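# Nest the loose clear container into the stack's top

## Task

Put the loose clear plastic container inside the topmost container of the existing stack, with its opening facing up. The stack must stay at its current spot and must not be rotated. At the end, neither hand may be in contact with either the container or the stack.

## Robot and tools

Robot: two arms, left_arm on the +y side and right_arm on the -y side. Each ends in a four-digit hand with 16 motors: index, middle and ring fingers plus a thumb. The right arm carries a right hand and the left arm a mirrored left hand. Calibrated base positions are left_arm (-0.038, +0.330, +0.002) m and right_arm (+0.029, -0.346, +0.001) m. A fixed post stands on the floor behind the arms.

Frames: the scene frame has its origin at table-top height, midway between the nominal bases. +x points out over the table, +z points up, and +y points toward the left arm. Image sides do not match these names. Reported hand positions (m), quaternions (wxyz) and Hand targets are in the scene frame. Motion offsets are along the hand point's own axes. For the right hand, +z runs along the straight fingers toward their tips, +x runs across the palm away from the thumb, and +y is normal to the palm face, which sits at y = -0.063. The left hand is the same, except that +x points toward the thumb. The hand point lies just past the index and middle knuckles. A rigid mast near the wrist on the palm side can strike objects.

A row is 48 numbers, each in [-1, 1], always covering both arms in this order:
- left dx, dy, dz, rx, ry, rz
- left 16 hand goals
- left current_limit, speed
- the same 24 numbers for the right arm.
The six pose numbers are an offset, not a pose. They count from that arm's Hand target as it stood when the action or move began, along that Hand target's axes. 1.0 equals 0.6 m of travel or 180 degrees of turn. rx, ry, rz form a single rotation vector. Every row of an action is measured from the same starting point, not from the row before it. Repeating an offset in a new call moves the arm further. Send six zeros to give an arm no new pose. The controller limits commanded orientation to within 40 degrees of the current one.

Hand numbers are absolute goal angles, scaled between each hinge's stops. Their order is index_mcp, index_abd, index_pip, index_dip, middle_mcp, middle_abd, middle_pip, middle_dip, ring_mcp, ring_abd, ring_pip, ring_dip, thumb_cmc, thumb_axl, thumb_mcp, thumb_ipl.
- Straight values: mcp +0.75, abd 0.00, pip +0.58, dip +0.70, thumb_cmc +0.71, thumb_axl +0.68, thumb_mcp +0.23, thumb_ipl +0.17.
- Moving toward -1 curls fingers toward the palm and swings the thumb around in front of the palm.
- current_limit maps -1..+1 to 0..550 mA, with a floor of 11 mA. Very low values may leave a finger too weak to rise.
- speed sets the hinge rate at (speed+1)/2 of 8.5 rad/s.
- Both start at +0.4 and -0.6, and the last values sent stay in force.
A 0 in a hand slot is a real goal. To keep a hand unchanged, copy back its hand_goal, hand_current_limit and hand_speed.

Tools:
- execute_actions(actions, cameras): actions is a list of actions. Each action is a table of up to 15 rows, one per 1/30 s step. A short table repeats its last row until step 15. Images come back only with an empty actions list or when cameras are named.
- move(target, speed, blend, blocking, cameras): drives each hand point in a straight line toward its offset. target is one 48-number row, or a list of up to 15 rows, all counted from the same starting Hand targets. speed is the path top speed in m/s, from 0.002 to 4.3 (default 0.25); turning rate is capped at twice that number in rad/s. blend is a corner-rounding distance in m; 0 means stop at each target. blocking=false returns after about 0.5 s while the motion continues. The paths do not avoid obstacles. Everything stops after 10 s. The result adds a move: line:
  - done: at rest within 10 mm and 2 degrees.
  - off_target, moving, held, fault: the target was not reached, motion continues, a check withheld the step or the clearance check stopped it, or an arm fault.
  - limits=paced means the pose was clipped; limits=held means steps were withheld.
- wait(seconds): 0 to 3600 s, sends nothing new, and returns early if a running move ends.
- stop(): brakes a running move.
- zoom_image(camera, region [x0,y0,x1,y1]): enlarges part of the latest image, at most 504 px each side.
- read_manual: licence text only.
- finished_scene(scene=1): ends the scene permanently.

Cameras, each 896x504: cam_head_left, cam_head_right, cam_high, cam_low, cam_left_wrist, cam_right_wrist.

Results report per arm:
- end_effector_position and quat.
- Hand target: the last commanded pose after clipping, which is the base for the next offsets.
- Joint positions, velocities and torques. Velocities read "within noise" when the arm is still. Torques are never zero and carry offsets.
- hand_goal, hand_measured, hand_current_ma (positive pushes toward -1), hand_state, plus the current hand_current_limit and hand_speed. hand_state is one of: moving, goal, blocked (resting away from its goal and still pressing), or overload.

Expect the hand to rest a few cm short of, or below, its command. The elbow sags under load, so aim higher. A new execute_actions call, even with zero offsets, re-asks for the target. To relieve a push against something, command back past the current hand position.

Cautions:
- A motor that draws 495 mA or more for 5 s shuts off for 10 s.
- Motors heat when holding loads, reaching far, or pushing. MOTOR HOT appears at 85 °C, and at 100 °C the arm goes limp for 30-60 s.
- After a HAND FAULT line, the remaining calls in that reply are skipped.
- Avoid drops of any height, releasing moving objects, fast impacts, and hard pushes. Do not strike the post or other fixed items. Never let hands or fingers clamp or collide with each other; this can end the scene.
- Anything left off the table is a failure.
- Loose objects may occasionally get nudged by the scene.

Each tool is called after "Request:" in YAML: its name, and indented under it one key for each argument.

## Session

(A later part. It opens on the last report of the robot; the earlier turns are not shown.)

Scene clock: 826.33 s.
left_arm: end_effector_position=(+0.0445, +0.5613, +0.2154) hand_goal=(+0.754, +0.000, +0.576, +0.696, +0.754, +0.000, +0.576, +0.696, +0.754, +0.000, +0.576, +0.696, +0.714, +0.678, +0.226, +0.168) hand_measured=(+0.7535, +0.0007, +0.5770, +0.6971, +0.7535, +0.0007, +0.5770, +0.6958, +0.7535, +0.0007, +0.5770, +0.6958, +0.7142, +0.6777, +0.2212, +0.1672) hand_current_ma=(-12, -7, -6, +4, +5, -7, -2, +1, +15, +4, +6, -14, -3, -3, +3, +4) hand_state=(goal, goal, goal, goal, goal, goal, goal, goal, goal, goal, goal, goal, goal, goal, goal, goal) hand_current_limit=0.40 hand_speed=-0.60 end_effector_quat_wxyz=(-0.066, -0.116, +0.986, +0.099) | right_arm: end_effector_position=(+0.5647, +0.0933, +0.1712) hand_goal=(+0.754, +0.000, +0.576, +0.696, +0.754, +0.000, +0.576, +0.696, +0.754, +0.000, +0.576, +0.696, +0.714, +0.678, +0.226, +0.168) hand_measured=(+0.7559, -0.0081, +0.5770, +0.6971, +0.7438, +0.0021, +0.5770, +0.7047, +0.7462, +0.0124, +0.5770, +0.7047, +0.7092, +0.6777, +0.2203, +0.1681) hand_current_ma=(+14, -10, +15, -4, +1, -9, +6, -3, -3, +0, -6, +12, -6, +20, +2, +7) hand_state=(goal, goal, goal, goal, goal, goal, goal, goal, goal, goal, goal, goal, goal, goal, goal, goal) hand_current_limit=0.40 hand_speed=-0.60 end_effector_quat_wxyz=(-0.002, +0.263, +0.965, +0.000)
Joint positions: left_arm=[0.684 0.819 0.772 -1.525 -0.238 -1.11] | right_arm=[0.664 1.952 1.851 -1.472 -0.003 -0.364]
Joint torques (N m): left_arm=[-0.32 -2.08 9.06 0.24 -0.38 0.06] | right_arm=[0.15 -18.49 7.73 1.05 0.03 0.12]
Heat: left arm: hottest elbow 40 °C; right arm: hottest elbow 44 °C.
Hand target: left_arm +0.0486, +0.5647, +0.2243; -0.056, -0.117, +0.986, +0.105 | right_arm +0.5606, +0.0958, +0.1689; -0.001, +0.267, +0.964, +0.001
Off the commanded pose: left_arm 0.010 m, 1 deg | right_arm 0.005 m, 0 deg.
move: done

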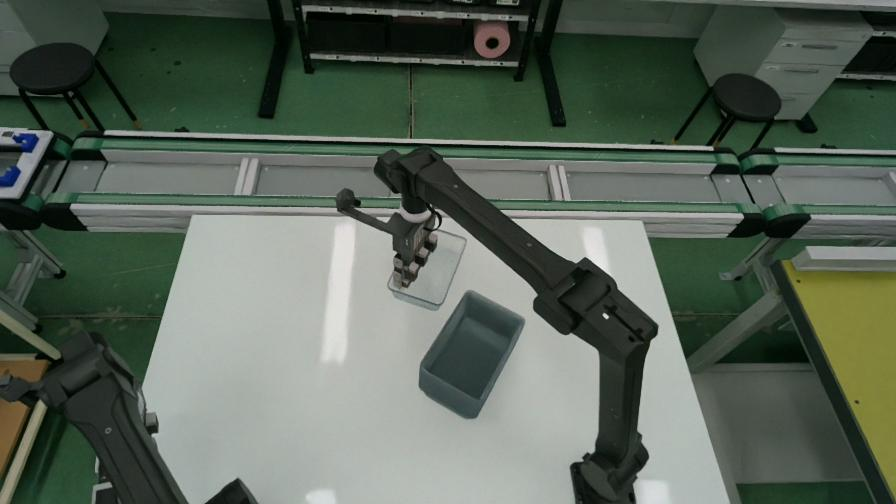

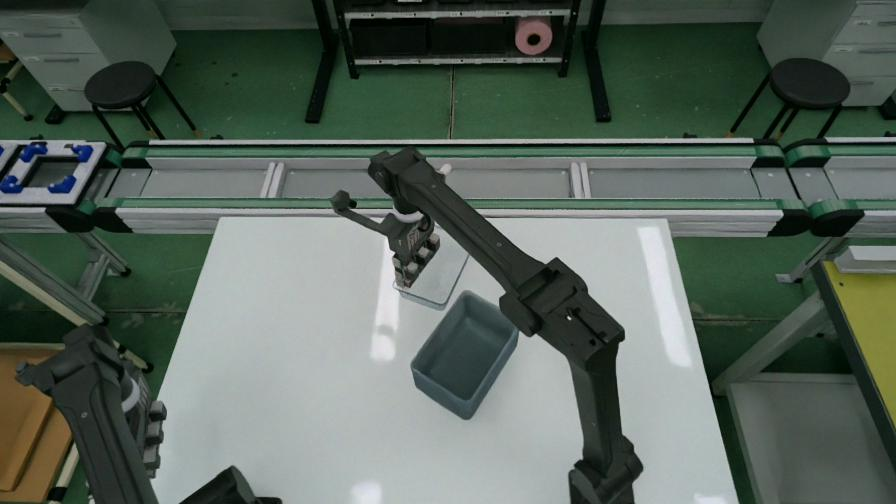

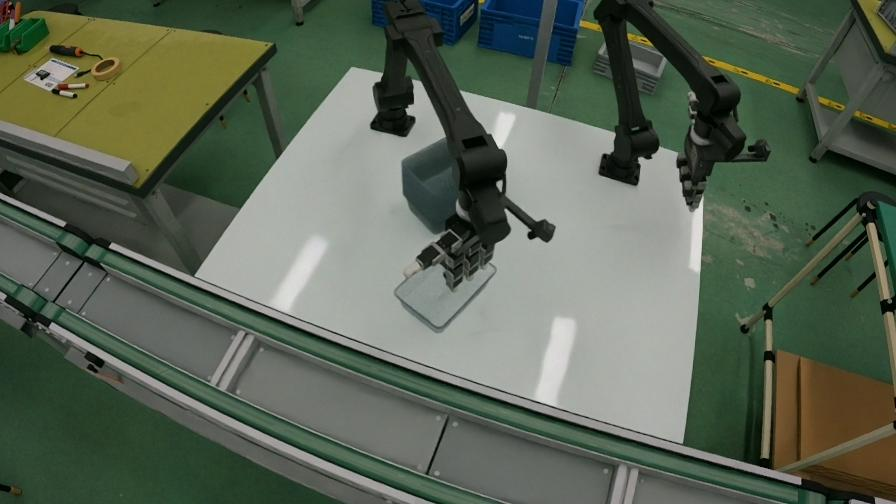

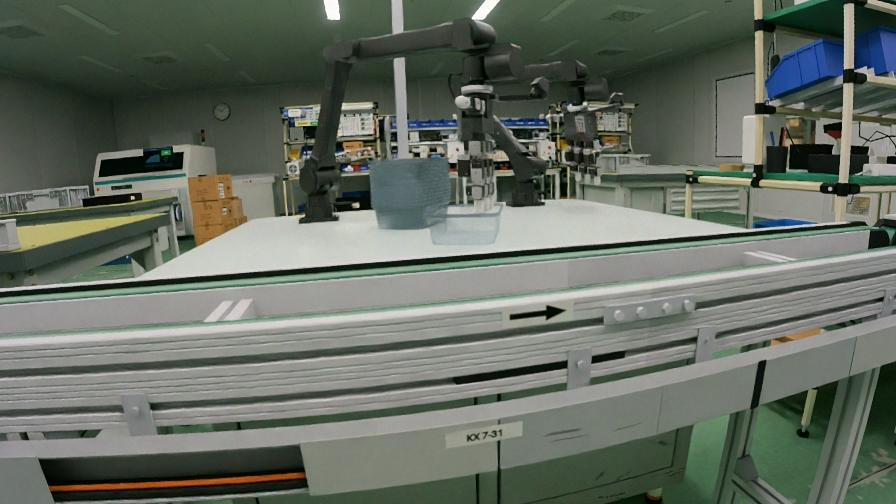

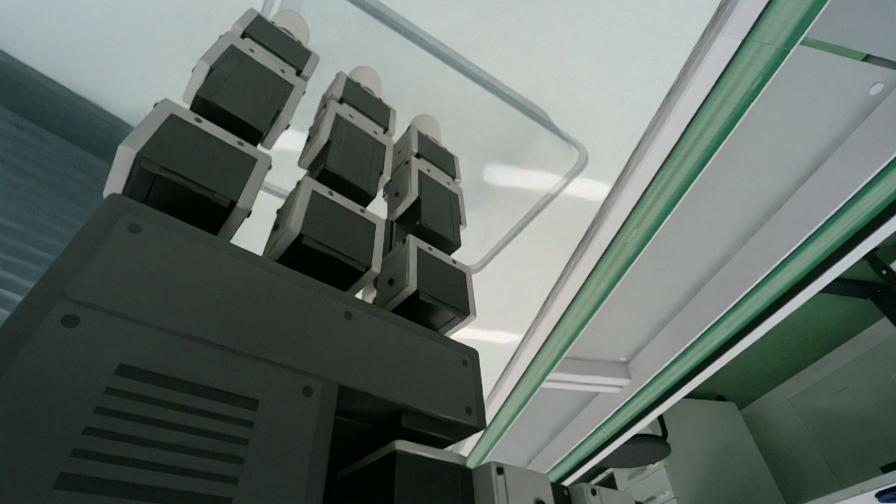

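Request:
move:
  target:
    - [0,0,0,0,0,0,0.754,0,0.576,0.696,0.754,0,0.576,0.696,0.754,0,0.576,0.696,0.714,0.678,0.226,0.168,0.4,-0.6,0.0,0,-0.33,0,0,0,0.754,0,0.576,0.696,0.754,0,0.576,0.696,0.754,0,0.576,0.696,0.714,0.678,0.226,0.168,0.4,-0.6]
    - [0,0,0,0,0,0,0.754,0,0.576,0.696,0.754,0,0.576,0.696,0.754,0,0.576,0.696,0.714,0.678,0.226,0.168,0.4,-0.6,-0.066,-0.983,-0.25,0,0,0.2,0.754,0,0.576,0.696,0.754,0,0.576,0.696,0.754,0,0.576,0.696,0.714,0.678,0.226,0.168,0.4,-0.6]
  speed: [0.12, 0.25]
  blend: 0.04
  cameras: ["all"]

Request:
zoom_image:
  camera: "cam_head_left"
  region: [360, 190, 580, 430]

Request:
zoom_image:
  camera: "cam_head_right"
  region: [360, 190, 580, 430]

Request:
zoom_image:
  camera: "cam_low"
  region: [340, 130, 540, 260]

Request:
zoom_image:
  camera: "cam_high"
  region: [360, 100, 540, 350]

Scene clock: 854.07 s.
left_arm: end_effector_position=(+0.0445, +0.5613, +0.2154) hand_goal=(+0.754, +0.000, +0.576, +0.696, +0.754, +0.000, +0.576, +0.696, +0.754, +0.000, +0.576, +0.696, +0.714, +0.678, +0.226, +0.168) hand_measured=(+0.7535, +0.0007, +0.5770, +0.6958, +0.7523, -0.0008, +0.5770, +0.6958, +0.7535, -0.0008, +0.5770, +0.6958, +0.7142, +0.6767, +0.2222, +0.1681) hand_current_ma=(-3, -5, -5, -2, +7, -5, -8, -2, +4, +8, +1, -15, +2, -3, -2, +12) hand_state=(goal, goal, goal, goal, goal, goal, goal, goal, goal, goal, goal, goal, goal, goal, goal, goal) hand_current_limit=0.40 hand_speed=-0.60 end_effector_quat_wxyz=(-0.066, -0.116, +0.986, +0.099) | right_arm: end_effector_position=(+0.2952, -0.4298, +0.3254) hand_goal=(+0.754, +0.000, +0.576, +0.696, +0.754, +0.000, +0.576, +0.696, +0.754, +0.000, +0.576, +0.696, +0.714, +0.678, +0.226, +0.168) hand_measured=(+0.7583, -0.0140, +0.5834, +0.7022, +0.7523, +0.0007, +0.5859, +0.7060, +0.7559, +0.0007, +0.5834, +0.6983, +0.7154, +0.6777, +0.2203, +0.1681) hand_current_ma=(-1, +6, +16, +1, +5, -17, +1, -6, -4, +11, +7, +8, -4, +4, -6, -9) hand_state=(goal, goal, goal, goal, goal, goal, goal, goal, goal, goal, goal, goal, goal, goal, goal, goal) hand_current_limit=0.40 hand_speed=-0.60 end_effector_quat_wxyz=(+0.102, +0.545, +0.832, +0.019)
Joint positions: left_arm=[0.684 0.819 0.772 -1.525 -0.238 -1.11] | right_arm=[-0.525 0.747 1.05 -1.667 -0.026 -0.924]
Joint torques (N m): left_arm=[-0.44 -2.02 9.02 0.23 -0.38 0.06] | right_arm=[-1.9 -1.96 8.17 0.59 -0.13 -0.16]
Heat: left arm: hottest elbow 40 °C; right arm: hottest elbow 43 °C.
Hand target: left_arm +0.0486, +0.5647, +0.2243; -0.056, -0.117, +0.986, +0.105 | right_arm +0.2912, -0.4308, +0.3179; -0.001, +0.552, +0.834, +0.001
Off the commanded pose: left_arm 0.010 m, 1 deg | right_arm 0.009 m, 12 deg.
joint sent to its limit (right arm) — joint 4 (wrist pitch), lower limit. The joint targets are off in orientation, not in position.
move: off_target (right_arm)

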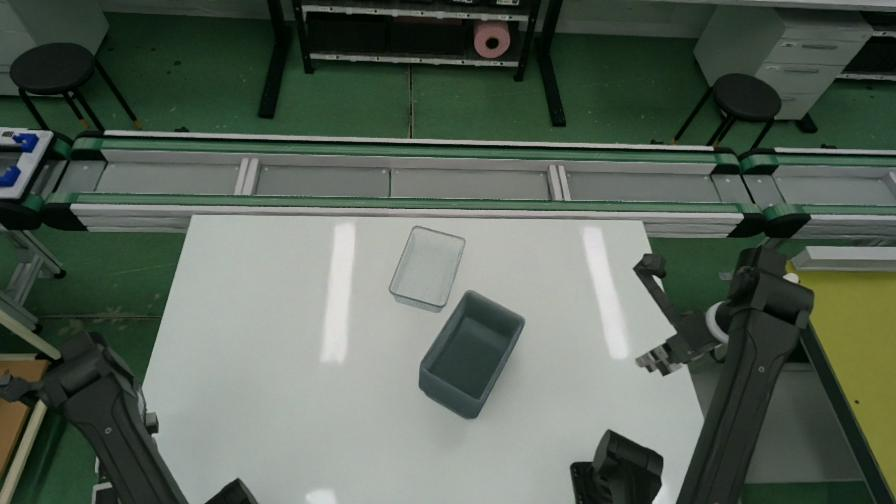

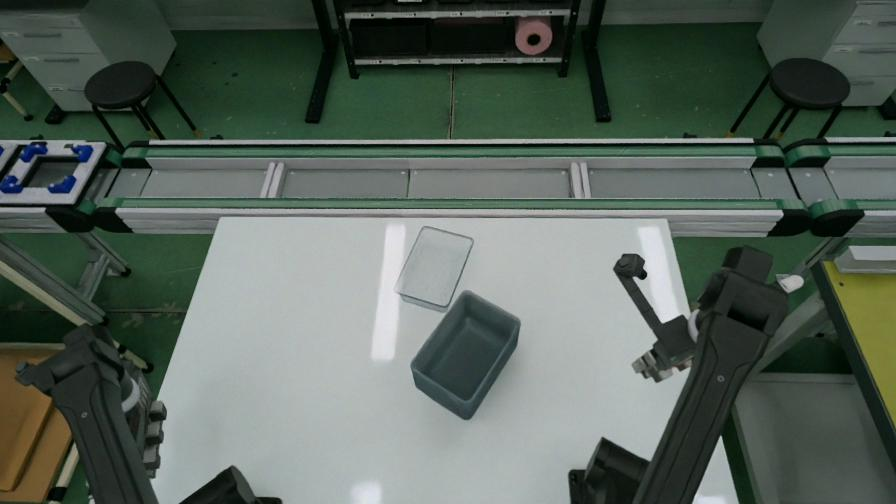

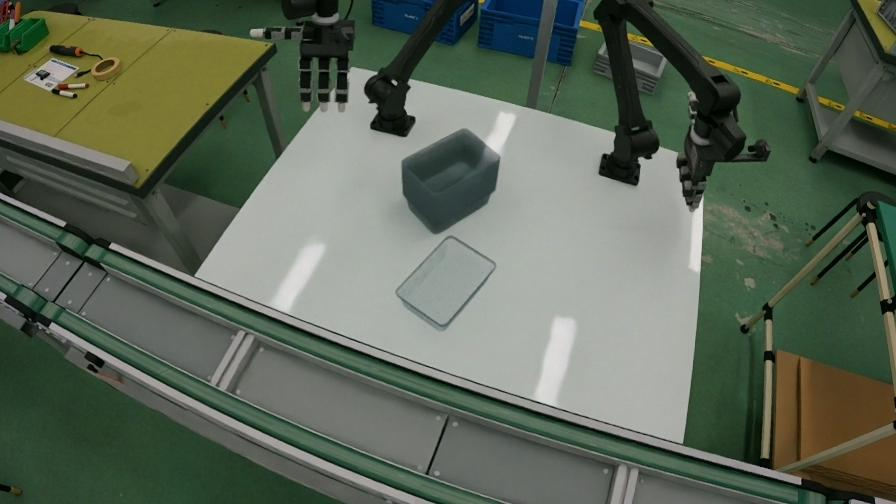

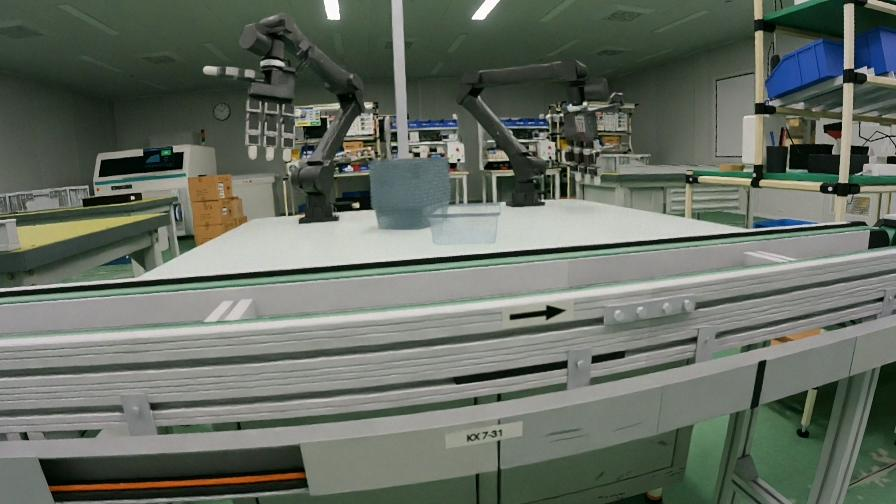

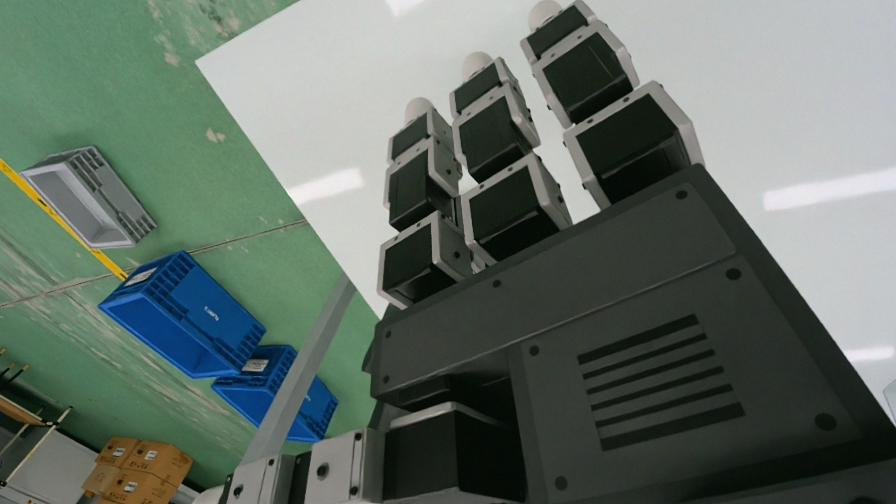

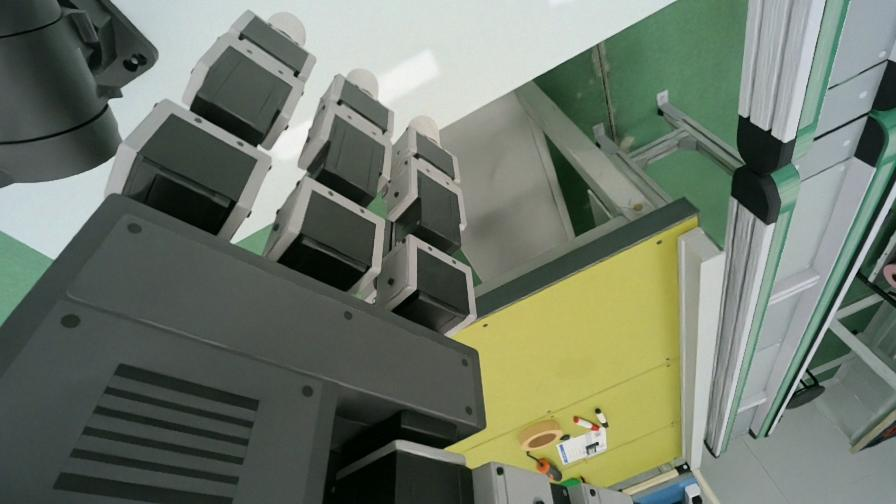

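Scaled by 2.100.

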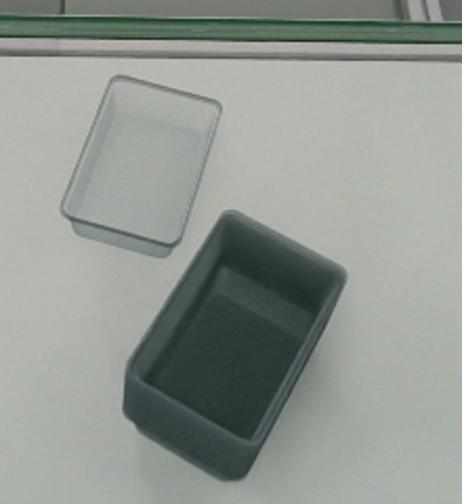

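Scaled by 2.100.

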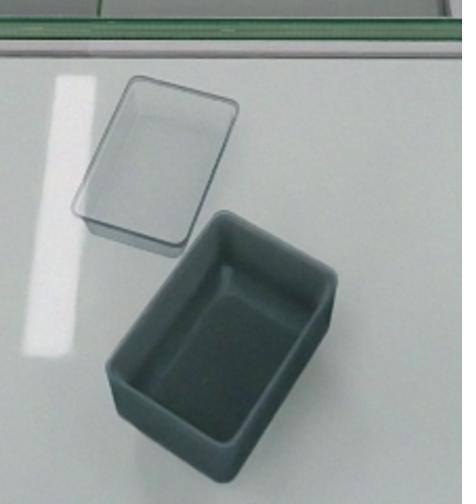

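Scaled by 2.520.

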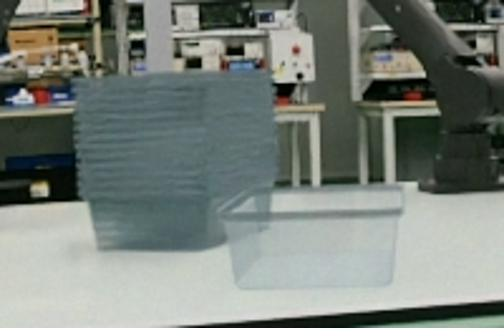

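Scaled by 2.016.

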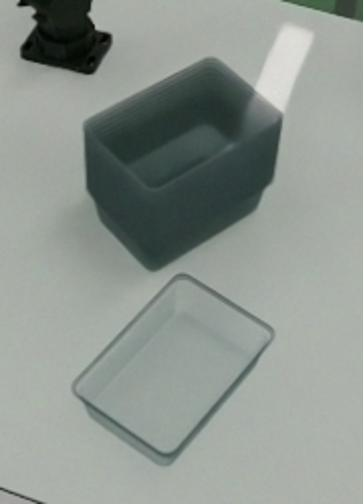

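Request:
move:
  target: [-0.3447,-0.5735,-0.3246,0.193,0.024,0.09,0.89,0,0.095,0.29,0.89,0,0.095,0.29,0.89,0,0.095,0.29,-0.571,0.677,0.056,0.276,0.4,-0.6,0,0,0,0,0,0,0.754,0,0.576,0.696,0.754,0,0.576,0.696,0.754,0,0.576,0.696,0.714,0.678,0.226,0.168,0.4,-0.6]
  speed: 0.25
  cameras: ["cam_head_left","cam_high","cam_left_wrist"]

Scene clock: 1002.33 s.
left_arm: end_effector_position=(+0.3416, +0.2526, +0.3049) hand_goal=(+0.890, +0.000, +0.096, +0.290, +0.890, +0.000, +0.096, +0.290, +0.890, +0.000, +0.096, +0.290, -0.570, +0.678, +0.056, +0.276) hand_measured=(+0.8849, -0.0008, +0.1009, +0.2919, +0.8837, -0.0008, +0.1035, +0.2932, +0.8849, -0.0008, +0.1022, +0.2932, -0.5755, +0.6777, +0.0451, +0.2691) hand_current_ma=(-10, -9, +9, -5, +6, +1, +0, +5, +1, -1, +2, -3, +2, +10, -9, +0) hand_state=(goal, goal, goal, goal, goal, goal, goal, goal, goal, goal, goal, goal, goal, goal, goal, goal) hand_current_limit=0.40 hand_speed=-0.60 end_effector_quat_wxyz=(-0.030, -0.002, +0.979, -0.203) | right_arm: end_effector_position=(+0.2951, -0.4297, +0.3253) hand_goal=(+0.754, +0.000, +0.576, +0.696, +0.754, +0.000, +0.576, +0.696, +0.754, +0.000, +0.576, +0.696, +0.714, +0.678, +0.226, +0.168) hand_measured=(+0.7583, -0.0140, +0.5834, +0.7022, +0.7523, -0.0008, +0.5859, +0.7047, +0.7559, +0.0007, +0.5834, +0.6983, +0.7167, +0.6777, +0.2203, +0.1681) hand_current_ma=(+5, -14, +10, -8, +1, -14, +3, -11, -9, -6, +13, +4, -13, +11, +5, -8) hand_state=(goal, goal, goal, goal, goal, goal, goal, goal, goal, goal, goal, goal, goal, goal, goal, goal) hand_current_limit=0.40 hand_speed=-0.60 end_effector_quat_wxyz=(+0.102, +0.544, +0.833, +0.019)
Joint positions: left_arm=[-0.218 1.448 1.588 -1.684 0.412 -1.786] | right_arm=[-0.525 0.747 1.05 -1.667 -0.026 -0.926]
Joint torques (N m): left_arm=[-0.44 -10.46 11.03 -0.12 0.48 -0.07] | right_arm=[-1.73 -2.08 8.21 0.65 -0.14 -0.14]
Heat: left arm: hottest elbow 41 °C; right arm: hottest elbow 40 °C.
Hand target: left_arm +0.3502, +0.2499, +0.3197; -0.069, +0.006, +0.976, -0.206 | right_arm +0.2912, -0.4307, +0.3179; -0.001, +0.551, +0.834, +0.001
Off the commanded pose: left_arm 0.017 m, 5 deg | right_arm 0.009 m, 12 deg.
joint sent to its limit (left arm) — joint 4 (wrist pitch), lower limit. The joint targets are off in orientation, not in position.
joint sent to its limit (right arm) — joint 4 (wrist pitch), lower limit. The joint targets are off in orientation, not in position.
move: off_target (left_arm)

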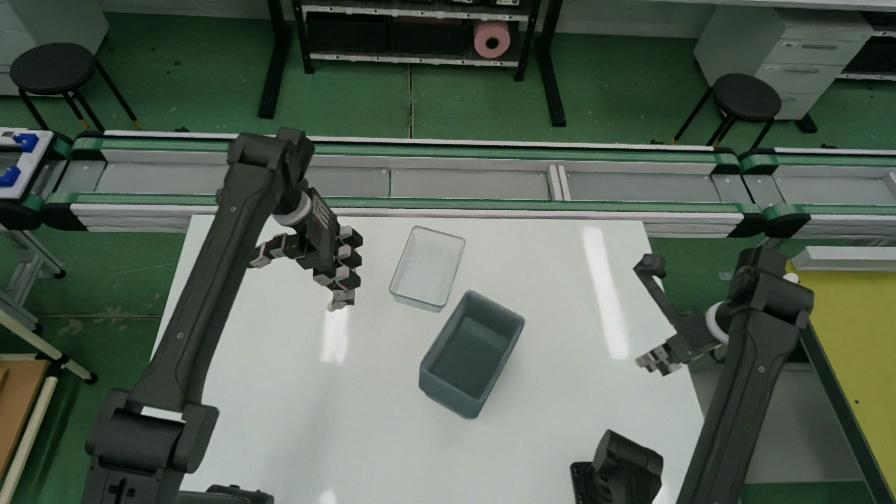

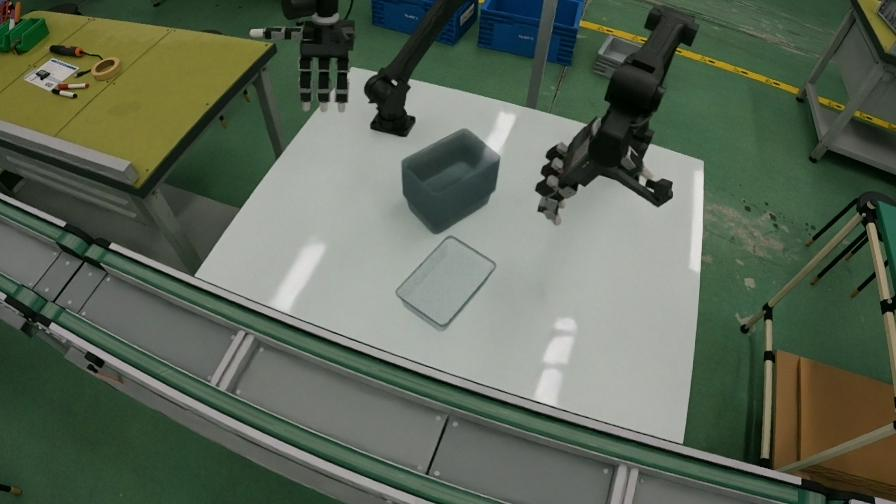

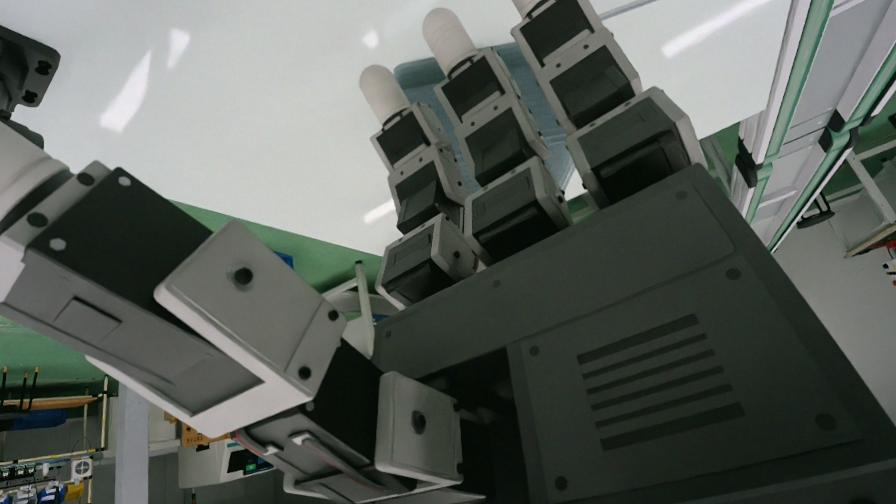

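Request:
move:
  target: [-0.3209,-0.3034,0.3085,0.193,0.0237,0.09,0.89,0,0.095,0.29,0.89,0,0.095,0.29,0.89,0,0.095,0.29,-0.571,0.677,0.056,0.276,0.4,-0.6,0,0,0,0,0,0,0.754,0,0.576,0.696,0.754,0,0.576,0.696,0.754,0,0.576,0.696,0.714,0.678,0.226,0.168,0.4,-0.6]
  speed: 0.15
  cameras: ["cam_head_left","cam_head_right","cam_high","cam_low","cam_left_wrist"]

Request:
zoom_image:
  camera: "cam_head_left"
  region: [300, 140, 560, 360]

Request:
zoom_image:
  camera: "cam_high"
  region: [360, 120, 600, 350]

Request:
zoom_image:
  camera: "cam_low"
  region: [360, 80, 600, 270]

Scene clock: 1023.20 s.
left_arm: end_effector_position=(+0.5074, +0.0096, +0.1906) hand_goal=(+0.890, +0.000, +0.096, +0.290, +0.890, +0.000, +0.096, +0.290, +0.890, +0.000, +0.096, +0.290, -0.570, +0.678, +0.056, +0.276) hand_measured=(+0.8765, -0.0008, +0.0894, +0.2919, +0.8729, +0.0007, +0.0919, +0.2919, +0.8741, +0.0007, +0.0945, +0.2932, -0.5755, +0.6777, +0.0451, +0.2691) hand_current_ma=(-12, -11, -3, -1, -10, -6, -4, +1, +0, -1, +1, -5, +3, +0, -10, +0) hand_state=(goal, goal, goal, goal, goal, goal, goal, goal, goal, goal, goal, goal, goal, goal, goal, goal) hand_current_limit=0.40 hand_speed=-0.60 end_effector_quat_wxyz=(-0.089, +0.113, +0.860, -0.490) | right_arm: end_effector_position=(+0.2951, -0.4297, +0.3253) hand_goal=(+0.754, +0.000, +0.576, +0.696, +0.754, +0.000, +0.576, +0.696, +0.754, +0.000, +0.576, +0.696, +0.714, +0.678, +0.226, +0.168) hand_measured=(+0.7583, -0.0125, +0.5834, +0.7022, +0.7523, -0.0008, +0.5859, +0.7060, +0.7559, +0.0007, +0.5834, +0.6983, +0.7167, +0.6777, +0.2193, +0.1681) hand_current_ma=(+2, +2, +18, -8, +6, -6, +11, +8, -11, -9, +2, -16, -2, -1, +9, +1) hand_state=(goal, goal, goal, goal, goal, goal, goal, goal, goal, goal, goal, goal, goal, goal, goal, goal) hand_current_limit=0.40 hand_speed=-0.60 end_effector_quat_wxyz=(+0.102, +0.544, +0.833, +0.019)
Joint positions: left_arm=[-0.37 2.051 2.018 -1.454 1.039 -1.716] | right_arm=[-0.525 0.747 1.05 -1.667 -0.026 -0.926]
Joint torques (N m): left_arm=[-0.79 -18.84 11.15 0.27 1.13 0.12] | right_arm=[-1.67 -1.96 8.21 0.65 -0.14 -0.15]
Heat: left arm: hottest elbow 45 °C; right arm: hottest elbow 40 °C.
Hand target: left_arm +0.5187, +0.0015, +0.1999; -0.074, +0.128, +0.857, -0.494 | right_arm +0.2912, -0.4307, +0.3179; -0.001, +0.551, +0.834, +0.001
Off the commanded pose: left_arm 0.017 m, 2 deg | right_arm 0.009 m, 12 deg.
joint sent to its limit (right arm) — joint 4 (wrist pitch), lower limit. The joint targets are off in orientation, not in position.
move: off_target (left_arm)

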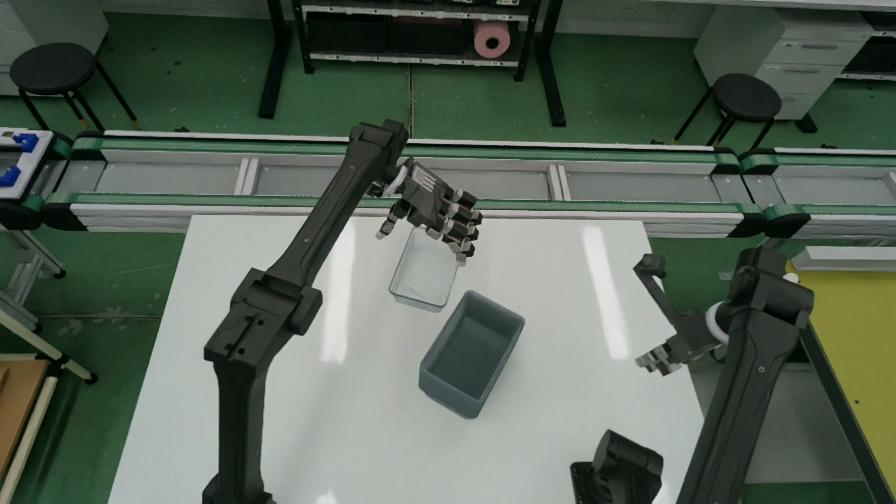

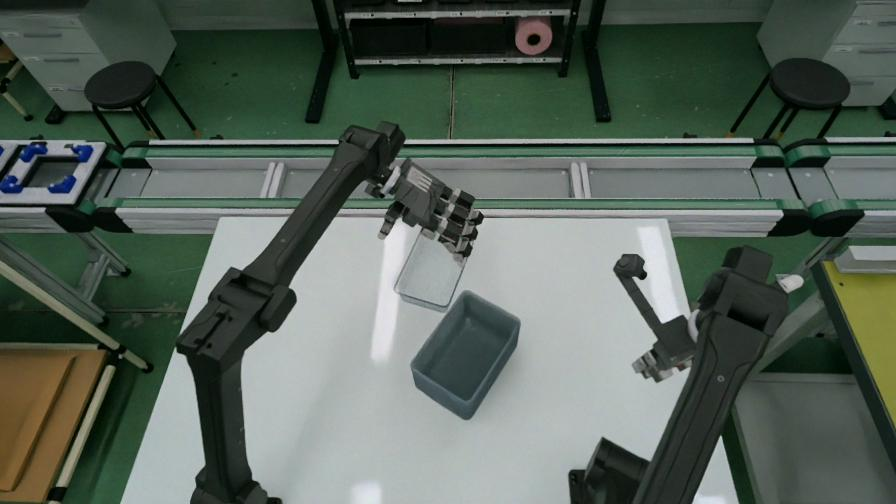

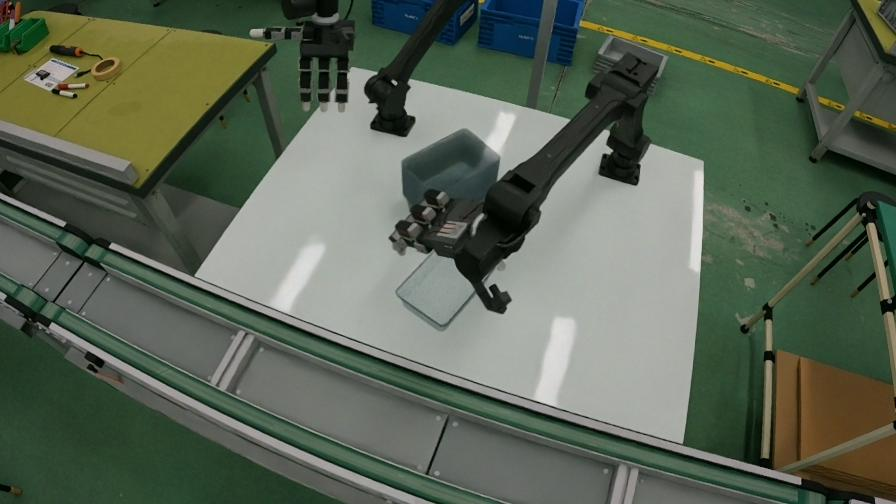

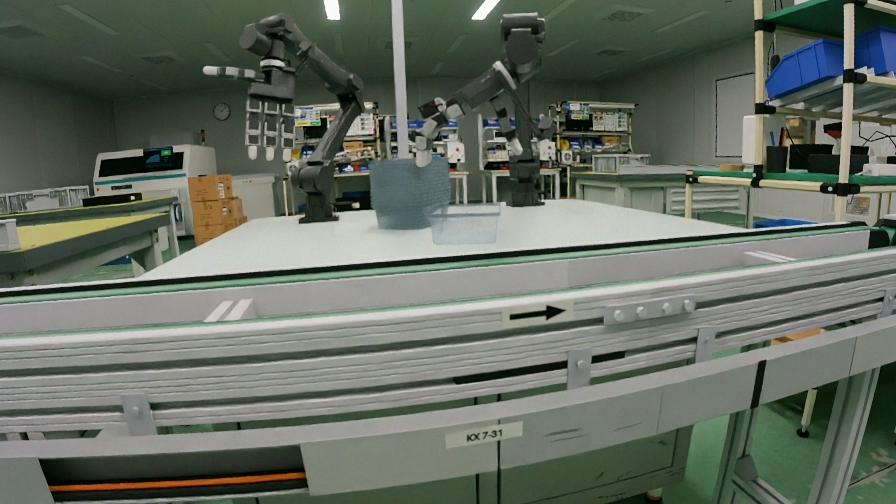

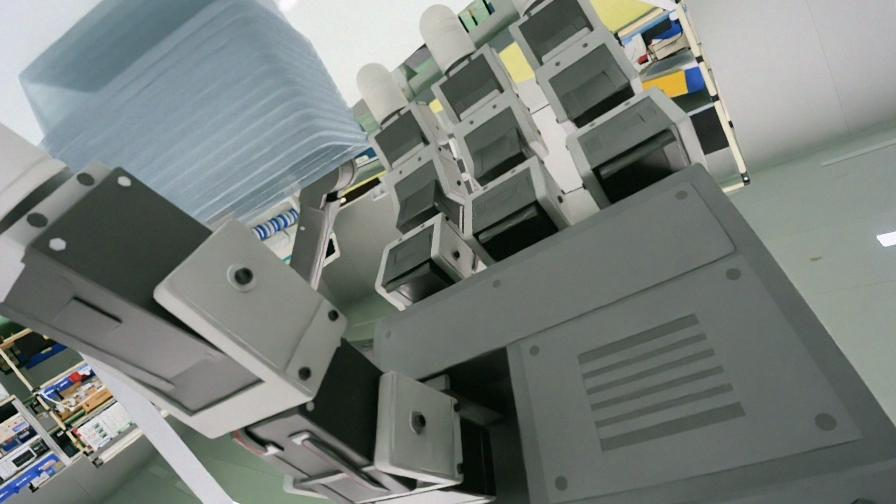

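Scaled by 1.938.

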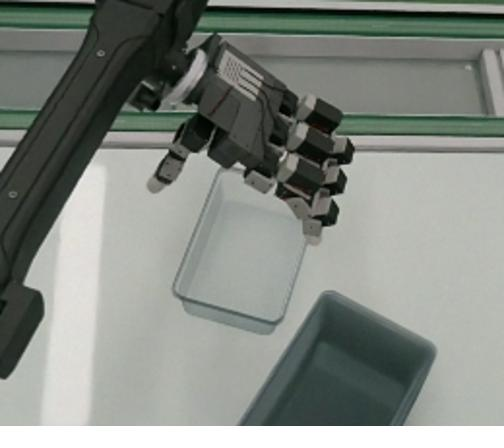

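Scaled by 2.100.

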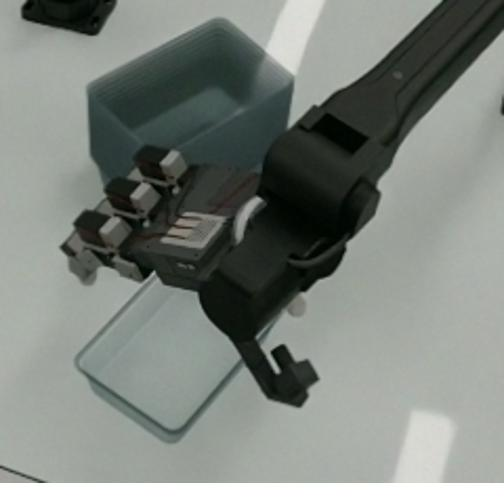

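Scaled by 2.100.

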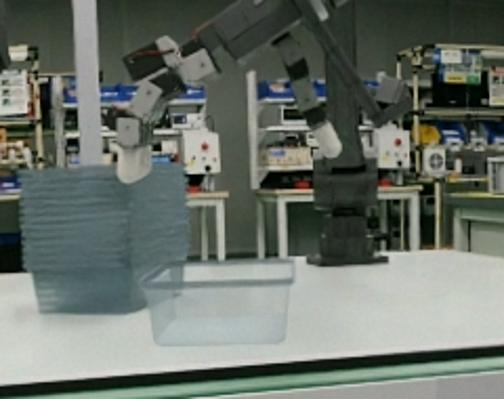

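Request:
move:
  target: [-0.0222,0.1129,0.0745,0.001,-0.0037,0.0134,0.89,0,0.095,0.29,0.89,0,0.095,0.29,0.89,0,0.095,0.29,-0.571,0.677,0.056,0.276,0.4,-0.6,0,0,0,0,0,0,0.754,0,0.576,0.696,0.754,0,0.576,0.696,0.754,0,0.576,0.696,0.714,0.678,0.226,0.168,0.4,-0.6]
  speed: 0.1
  cameras: ["cam_head_left","cam_head_right","cam_high","cam_low","cam_left_wrist"]

Request:
zoom_image:
  camera: "cam_head_left"
  region: [350, 180, 510, 330]

Request:
zoom_image:
  camera: "cam_high"
  region: [370, 180, 570, 360]

Request:
zoom_image:
  camera: "cam_low"
  region: [380, 120, 560, 270]

Scene clock: 1060.60 s.
left_arm: end_effector_position=(+0.5289, -0.0014, +0.1275) hand_goal=(+0.890, +0.000, +0.096, +0.290, +0.890, +0.000, +0.096, +0.290, +0.890, +0.000, +0.096, +0.290, -0.570, +0.678, +0.056, +0.276) hand_measured=(+0.8765, +0.0007, +0.0894, +0.2932, +0.8729, +0.0007, +0.0932, +0.2932, +0.8741, +0.0007, +0.0945, +0.2932, -0.5743, +0.6777, +0.0451, +0.2691) hand_current_ma=(-19, -4, -1, -8, -13, -3, -8, +4, +7, +9, +1, -10, -4, +2, -10, +4) hand_state=(goal, goal, goal, goal, goal, goal, goal, goal, goal, goal, goal, goal, goal, goal, goal, goal) hand_current_limit=0.40 hand_speed=-0.60 end_effector_quat_wxyz=(-0.059, +0.136, +0.855, -0.497) | right_arm: end_effector_position=(+0.2951, -0.4297, +0.3253) hand_goal=(+0.754, +0.000, +0.576, +0.696, +0.754, +0.000, +0.576, +0.696, +0.754, +0.000, +0.576, +0.696, +0.714, +0.678, +0.226, +0.168) hand_measured=(+0.7583, -0.0125, +0.5834, +0.7022, +0.7523, +0.0007, +0.5859, +0.7060, +0.7559, +0.0007, +0.5847, +0.6983, +0.7167, +0.6777, +0.2203, +0.1672) hand_current_ma=(+18, -5, +14, +9, +7, -6, +2, +1, -4, +1, -6, +0, -1, +20, -10, -14) hand_state=(goal, goal, goal, goal, goal, goal, goal, goal, goal, goal, goal, goal, goal, goal, goal, goal) hand_current_limit=0.40 hand_speed=-0.60 end_effector_quat_wxyz=(+0.102, +0.544, +0.833, +0.019)
Joint positions: left_arm=[-0.374 2.096 1.925 -1.251 1.041 -1.703] | right_arm=[-0.525 0.747 1.05 -1.667 -0.026 -0.926]
Joint torques (N m): left_arm=[-0.97 -19.31 7.6 0.95 1.11 0.12] | right_arm=[-1.79 -1.9 8.2 0.61 -0.14 -0.15]
Heat: left arm: hottest elbow 43 °C; right arm: hottest elbow 40 °C.
Hand target: left_arm +0.5299, -0.0071, +0.1188; -0.059, +0.143, +0.853, -0.498 | right_arm +0.2912, -0.4307, +0.3179; -0.001, +0.551, +0.834, +0.001
Off the commanded pose: left_arm 0.010 m, 1 deg | right_arm 0.009 m, 12 deg.
joint sent to its limit (right arm) — joint 4 (wrist pitch), lower limit. The joint targets are off in orientation, not in position.
move: done

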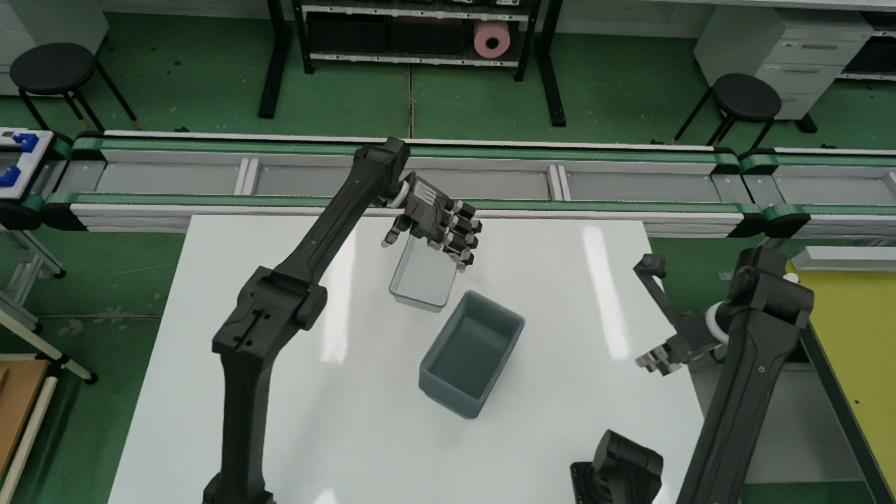

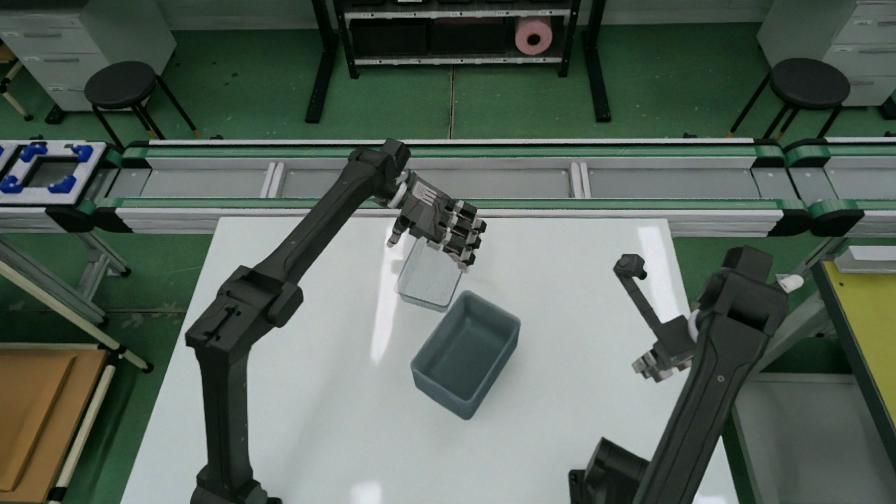

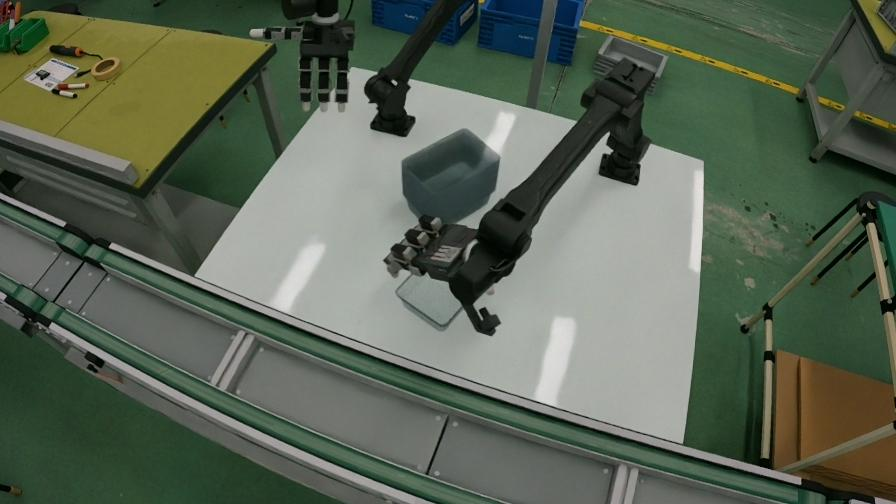

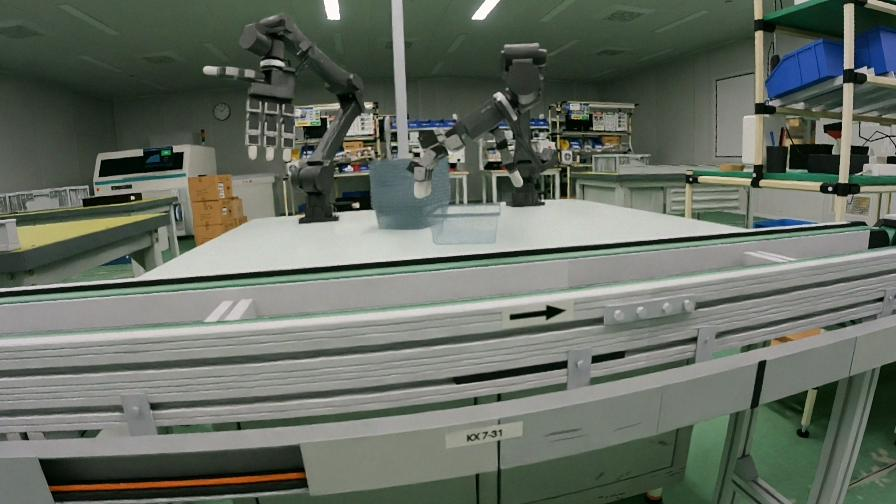

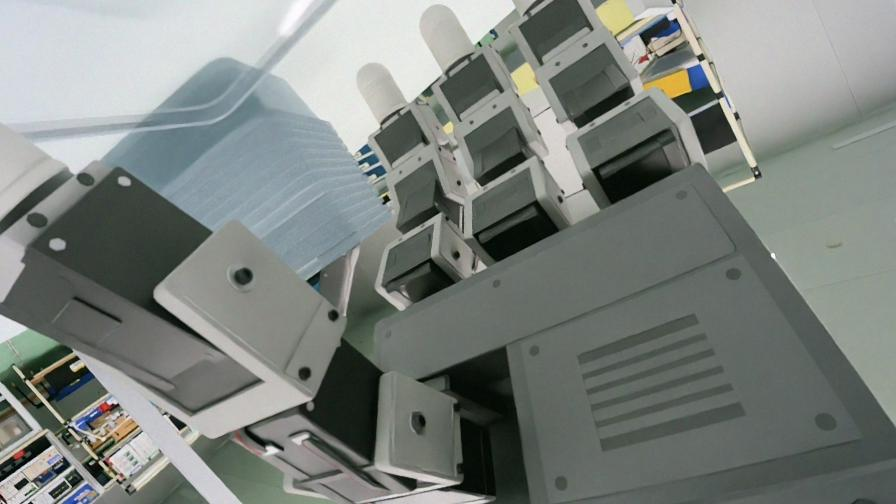

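Scaled by 3.150.

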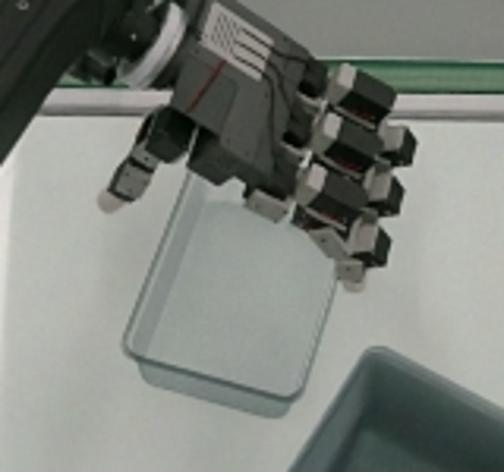

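Scaled by 2.520.

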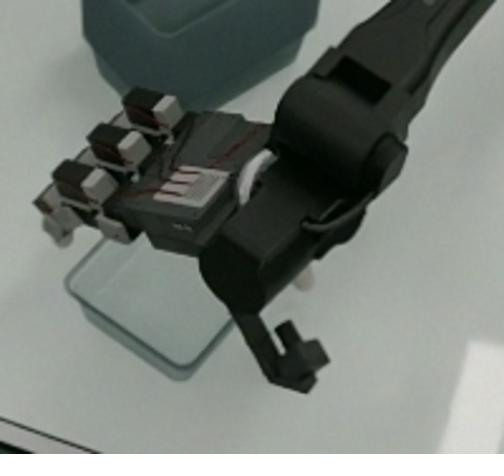

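Scaled by 2.800.

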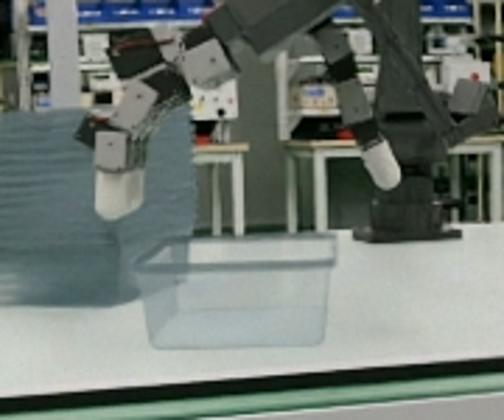

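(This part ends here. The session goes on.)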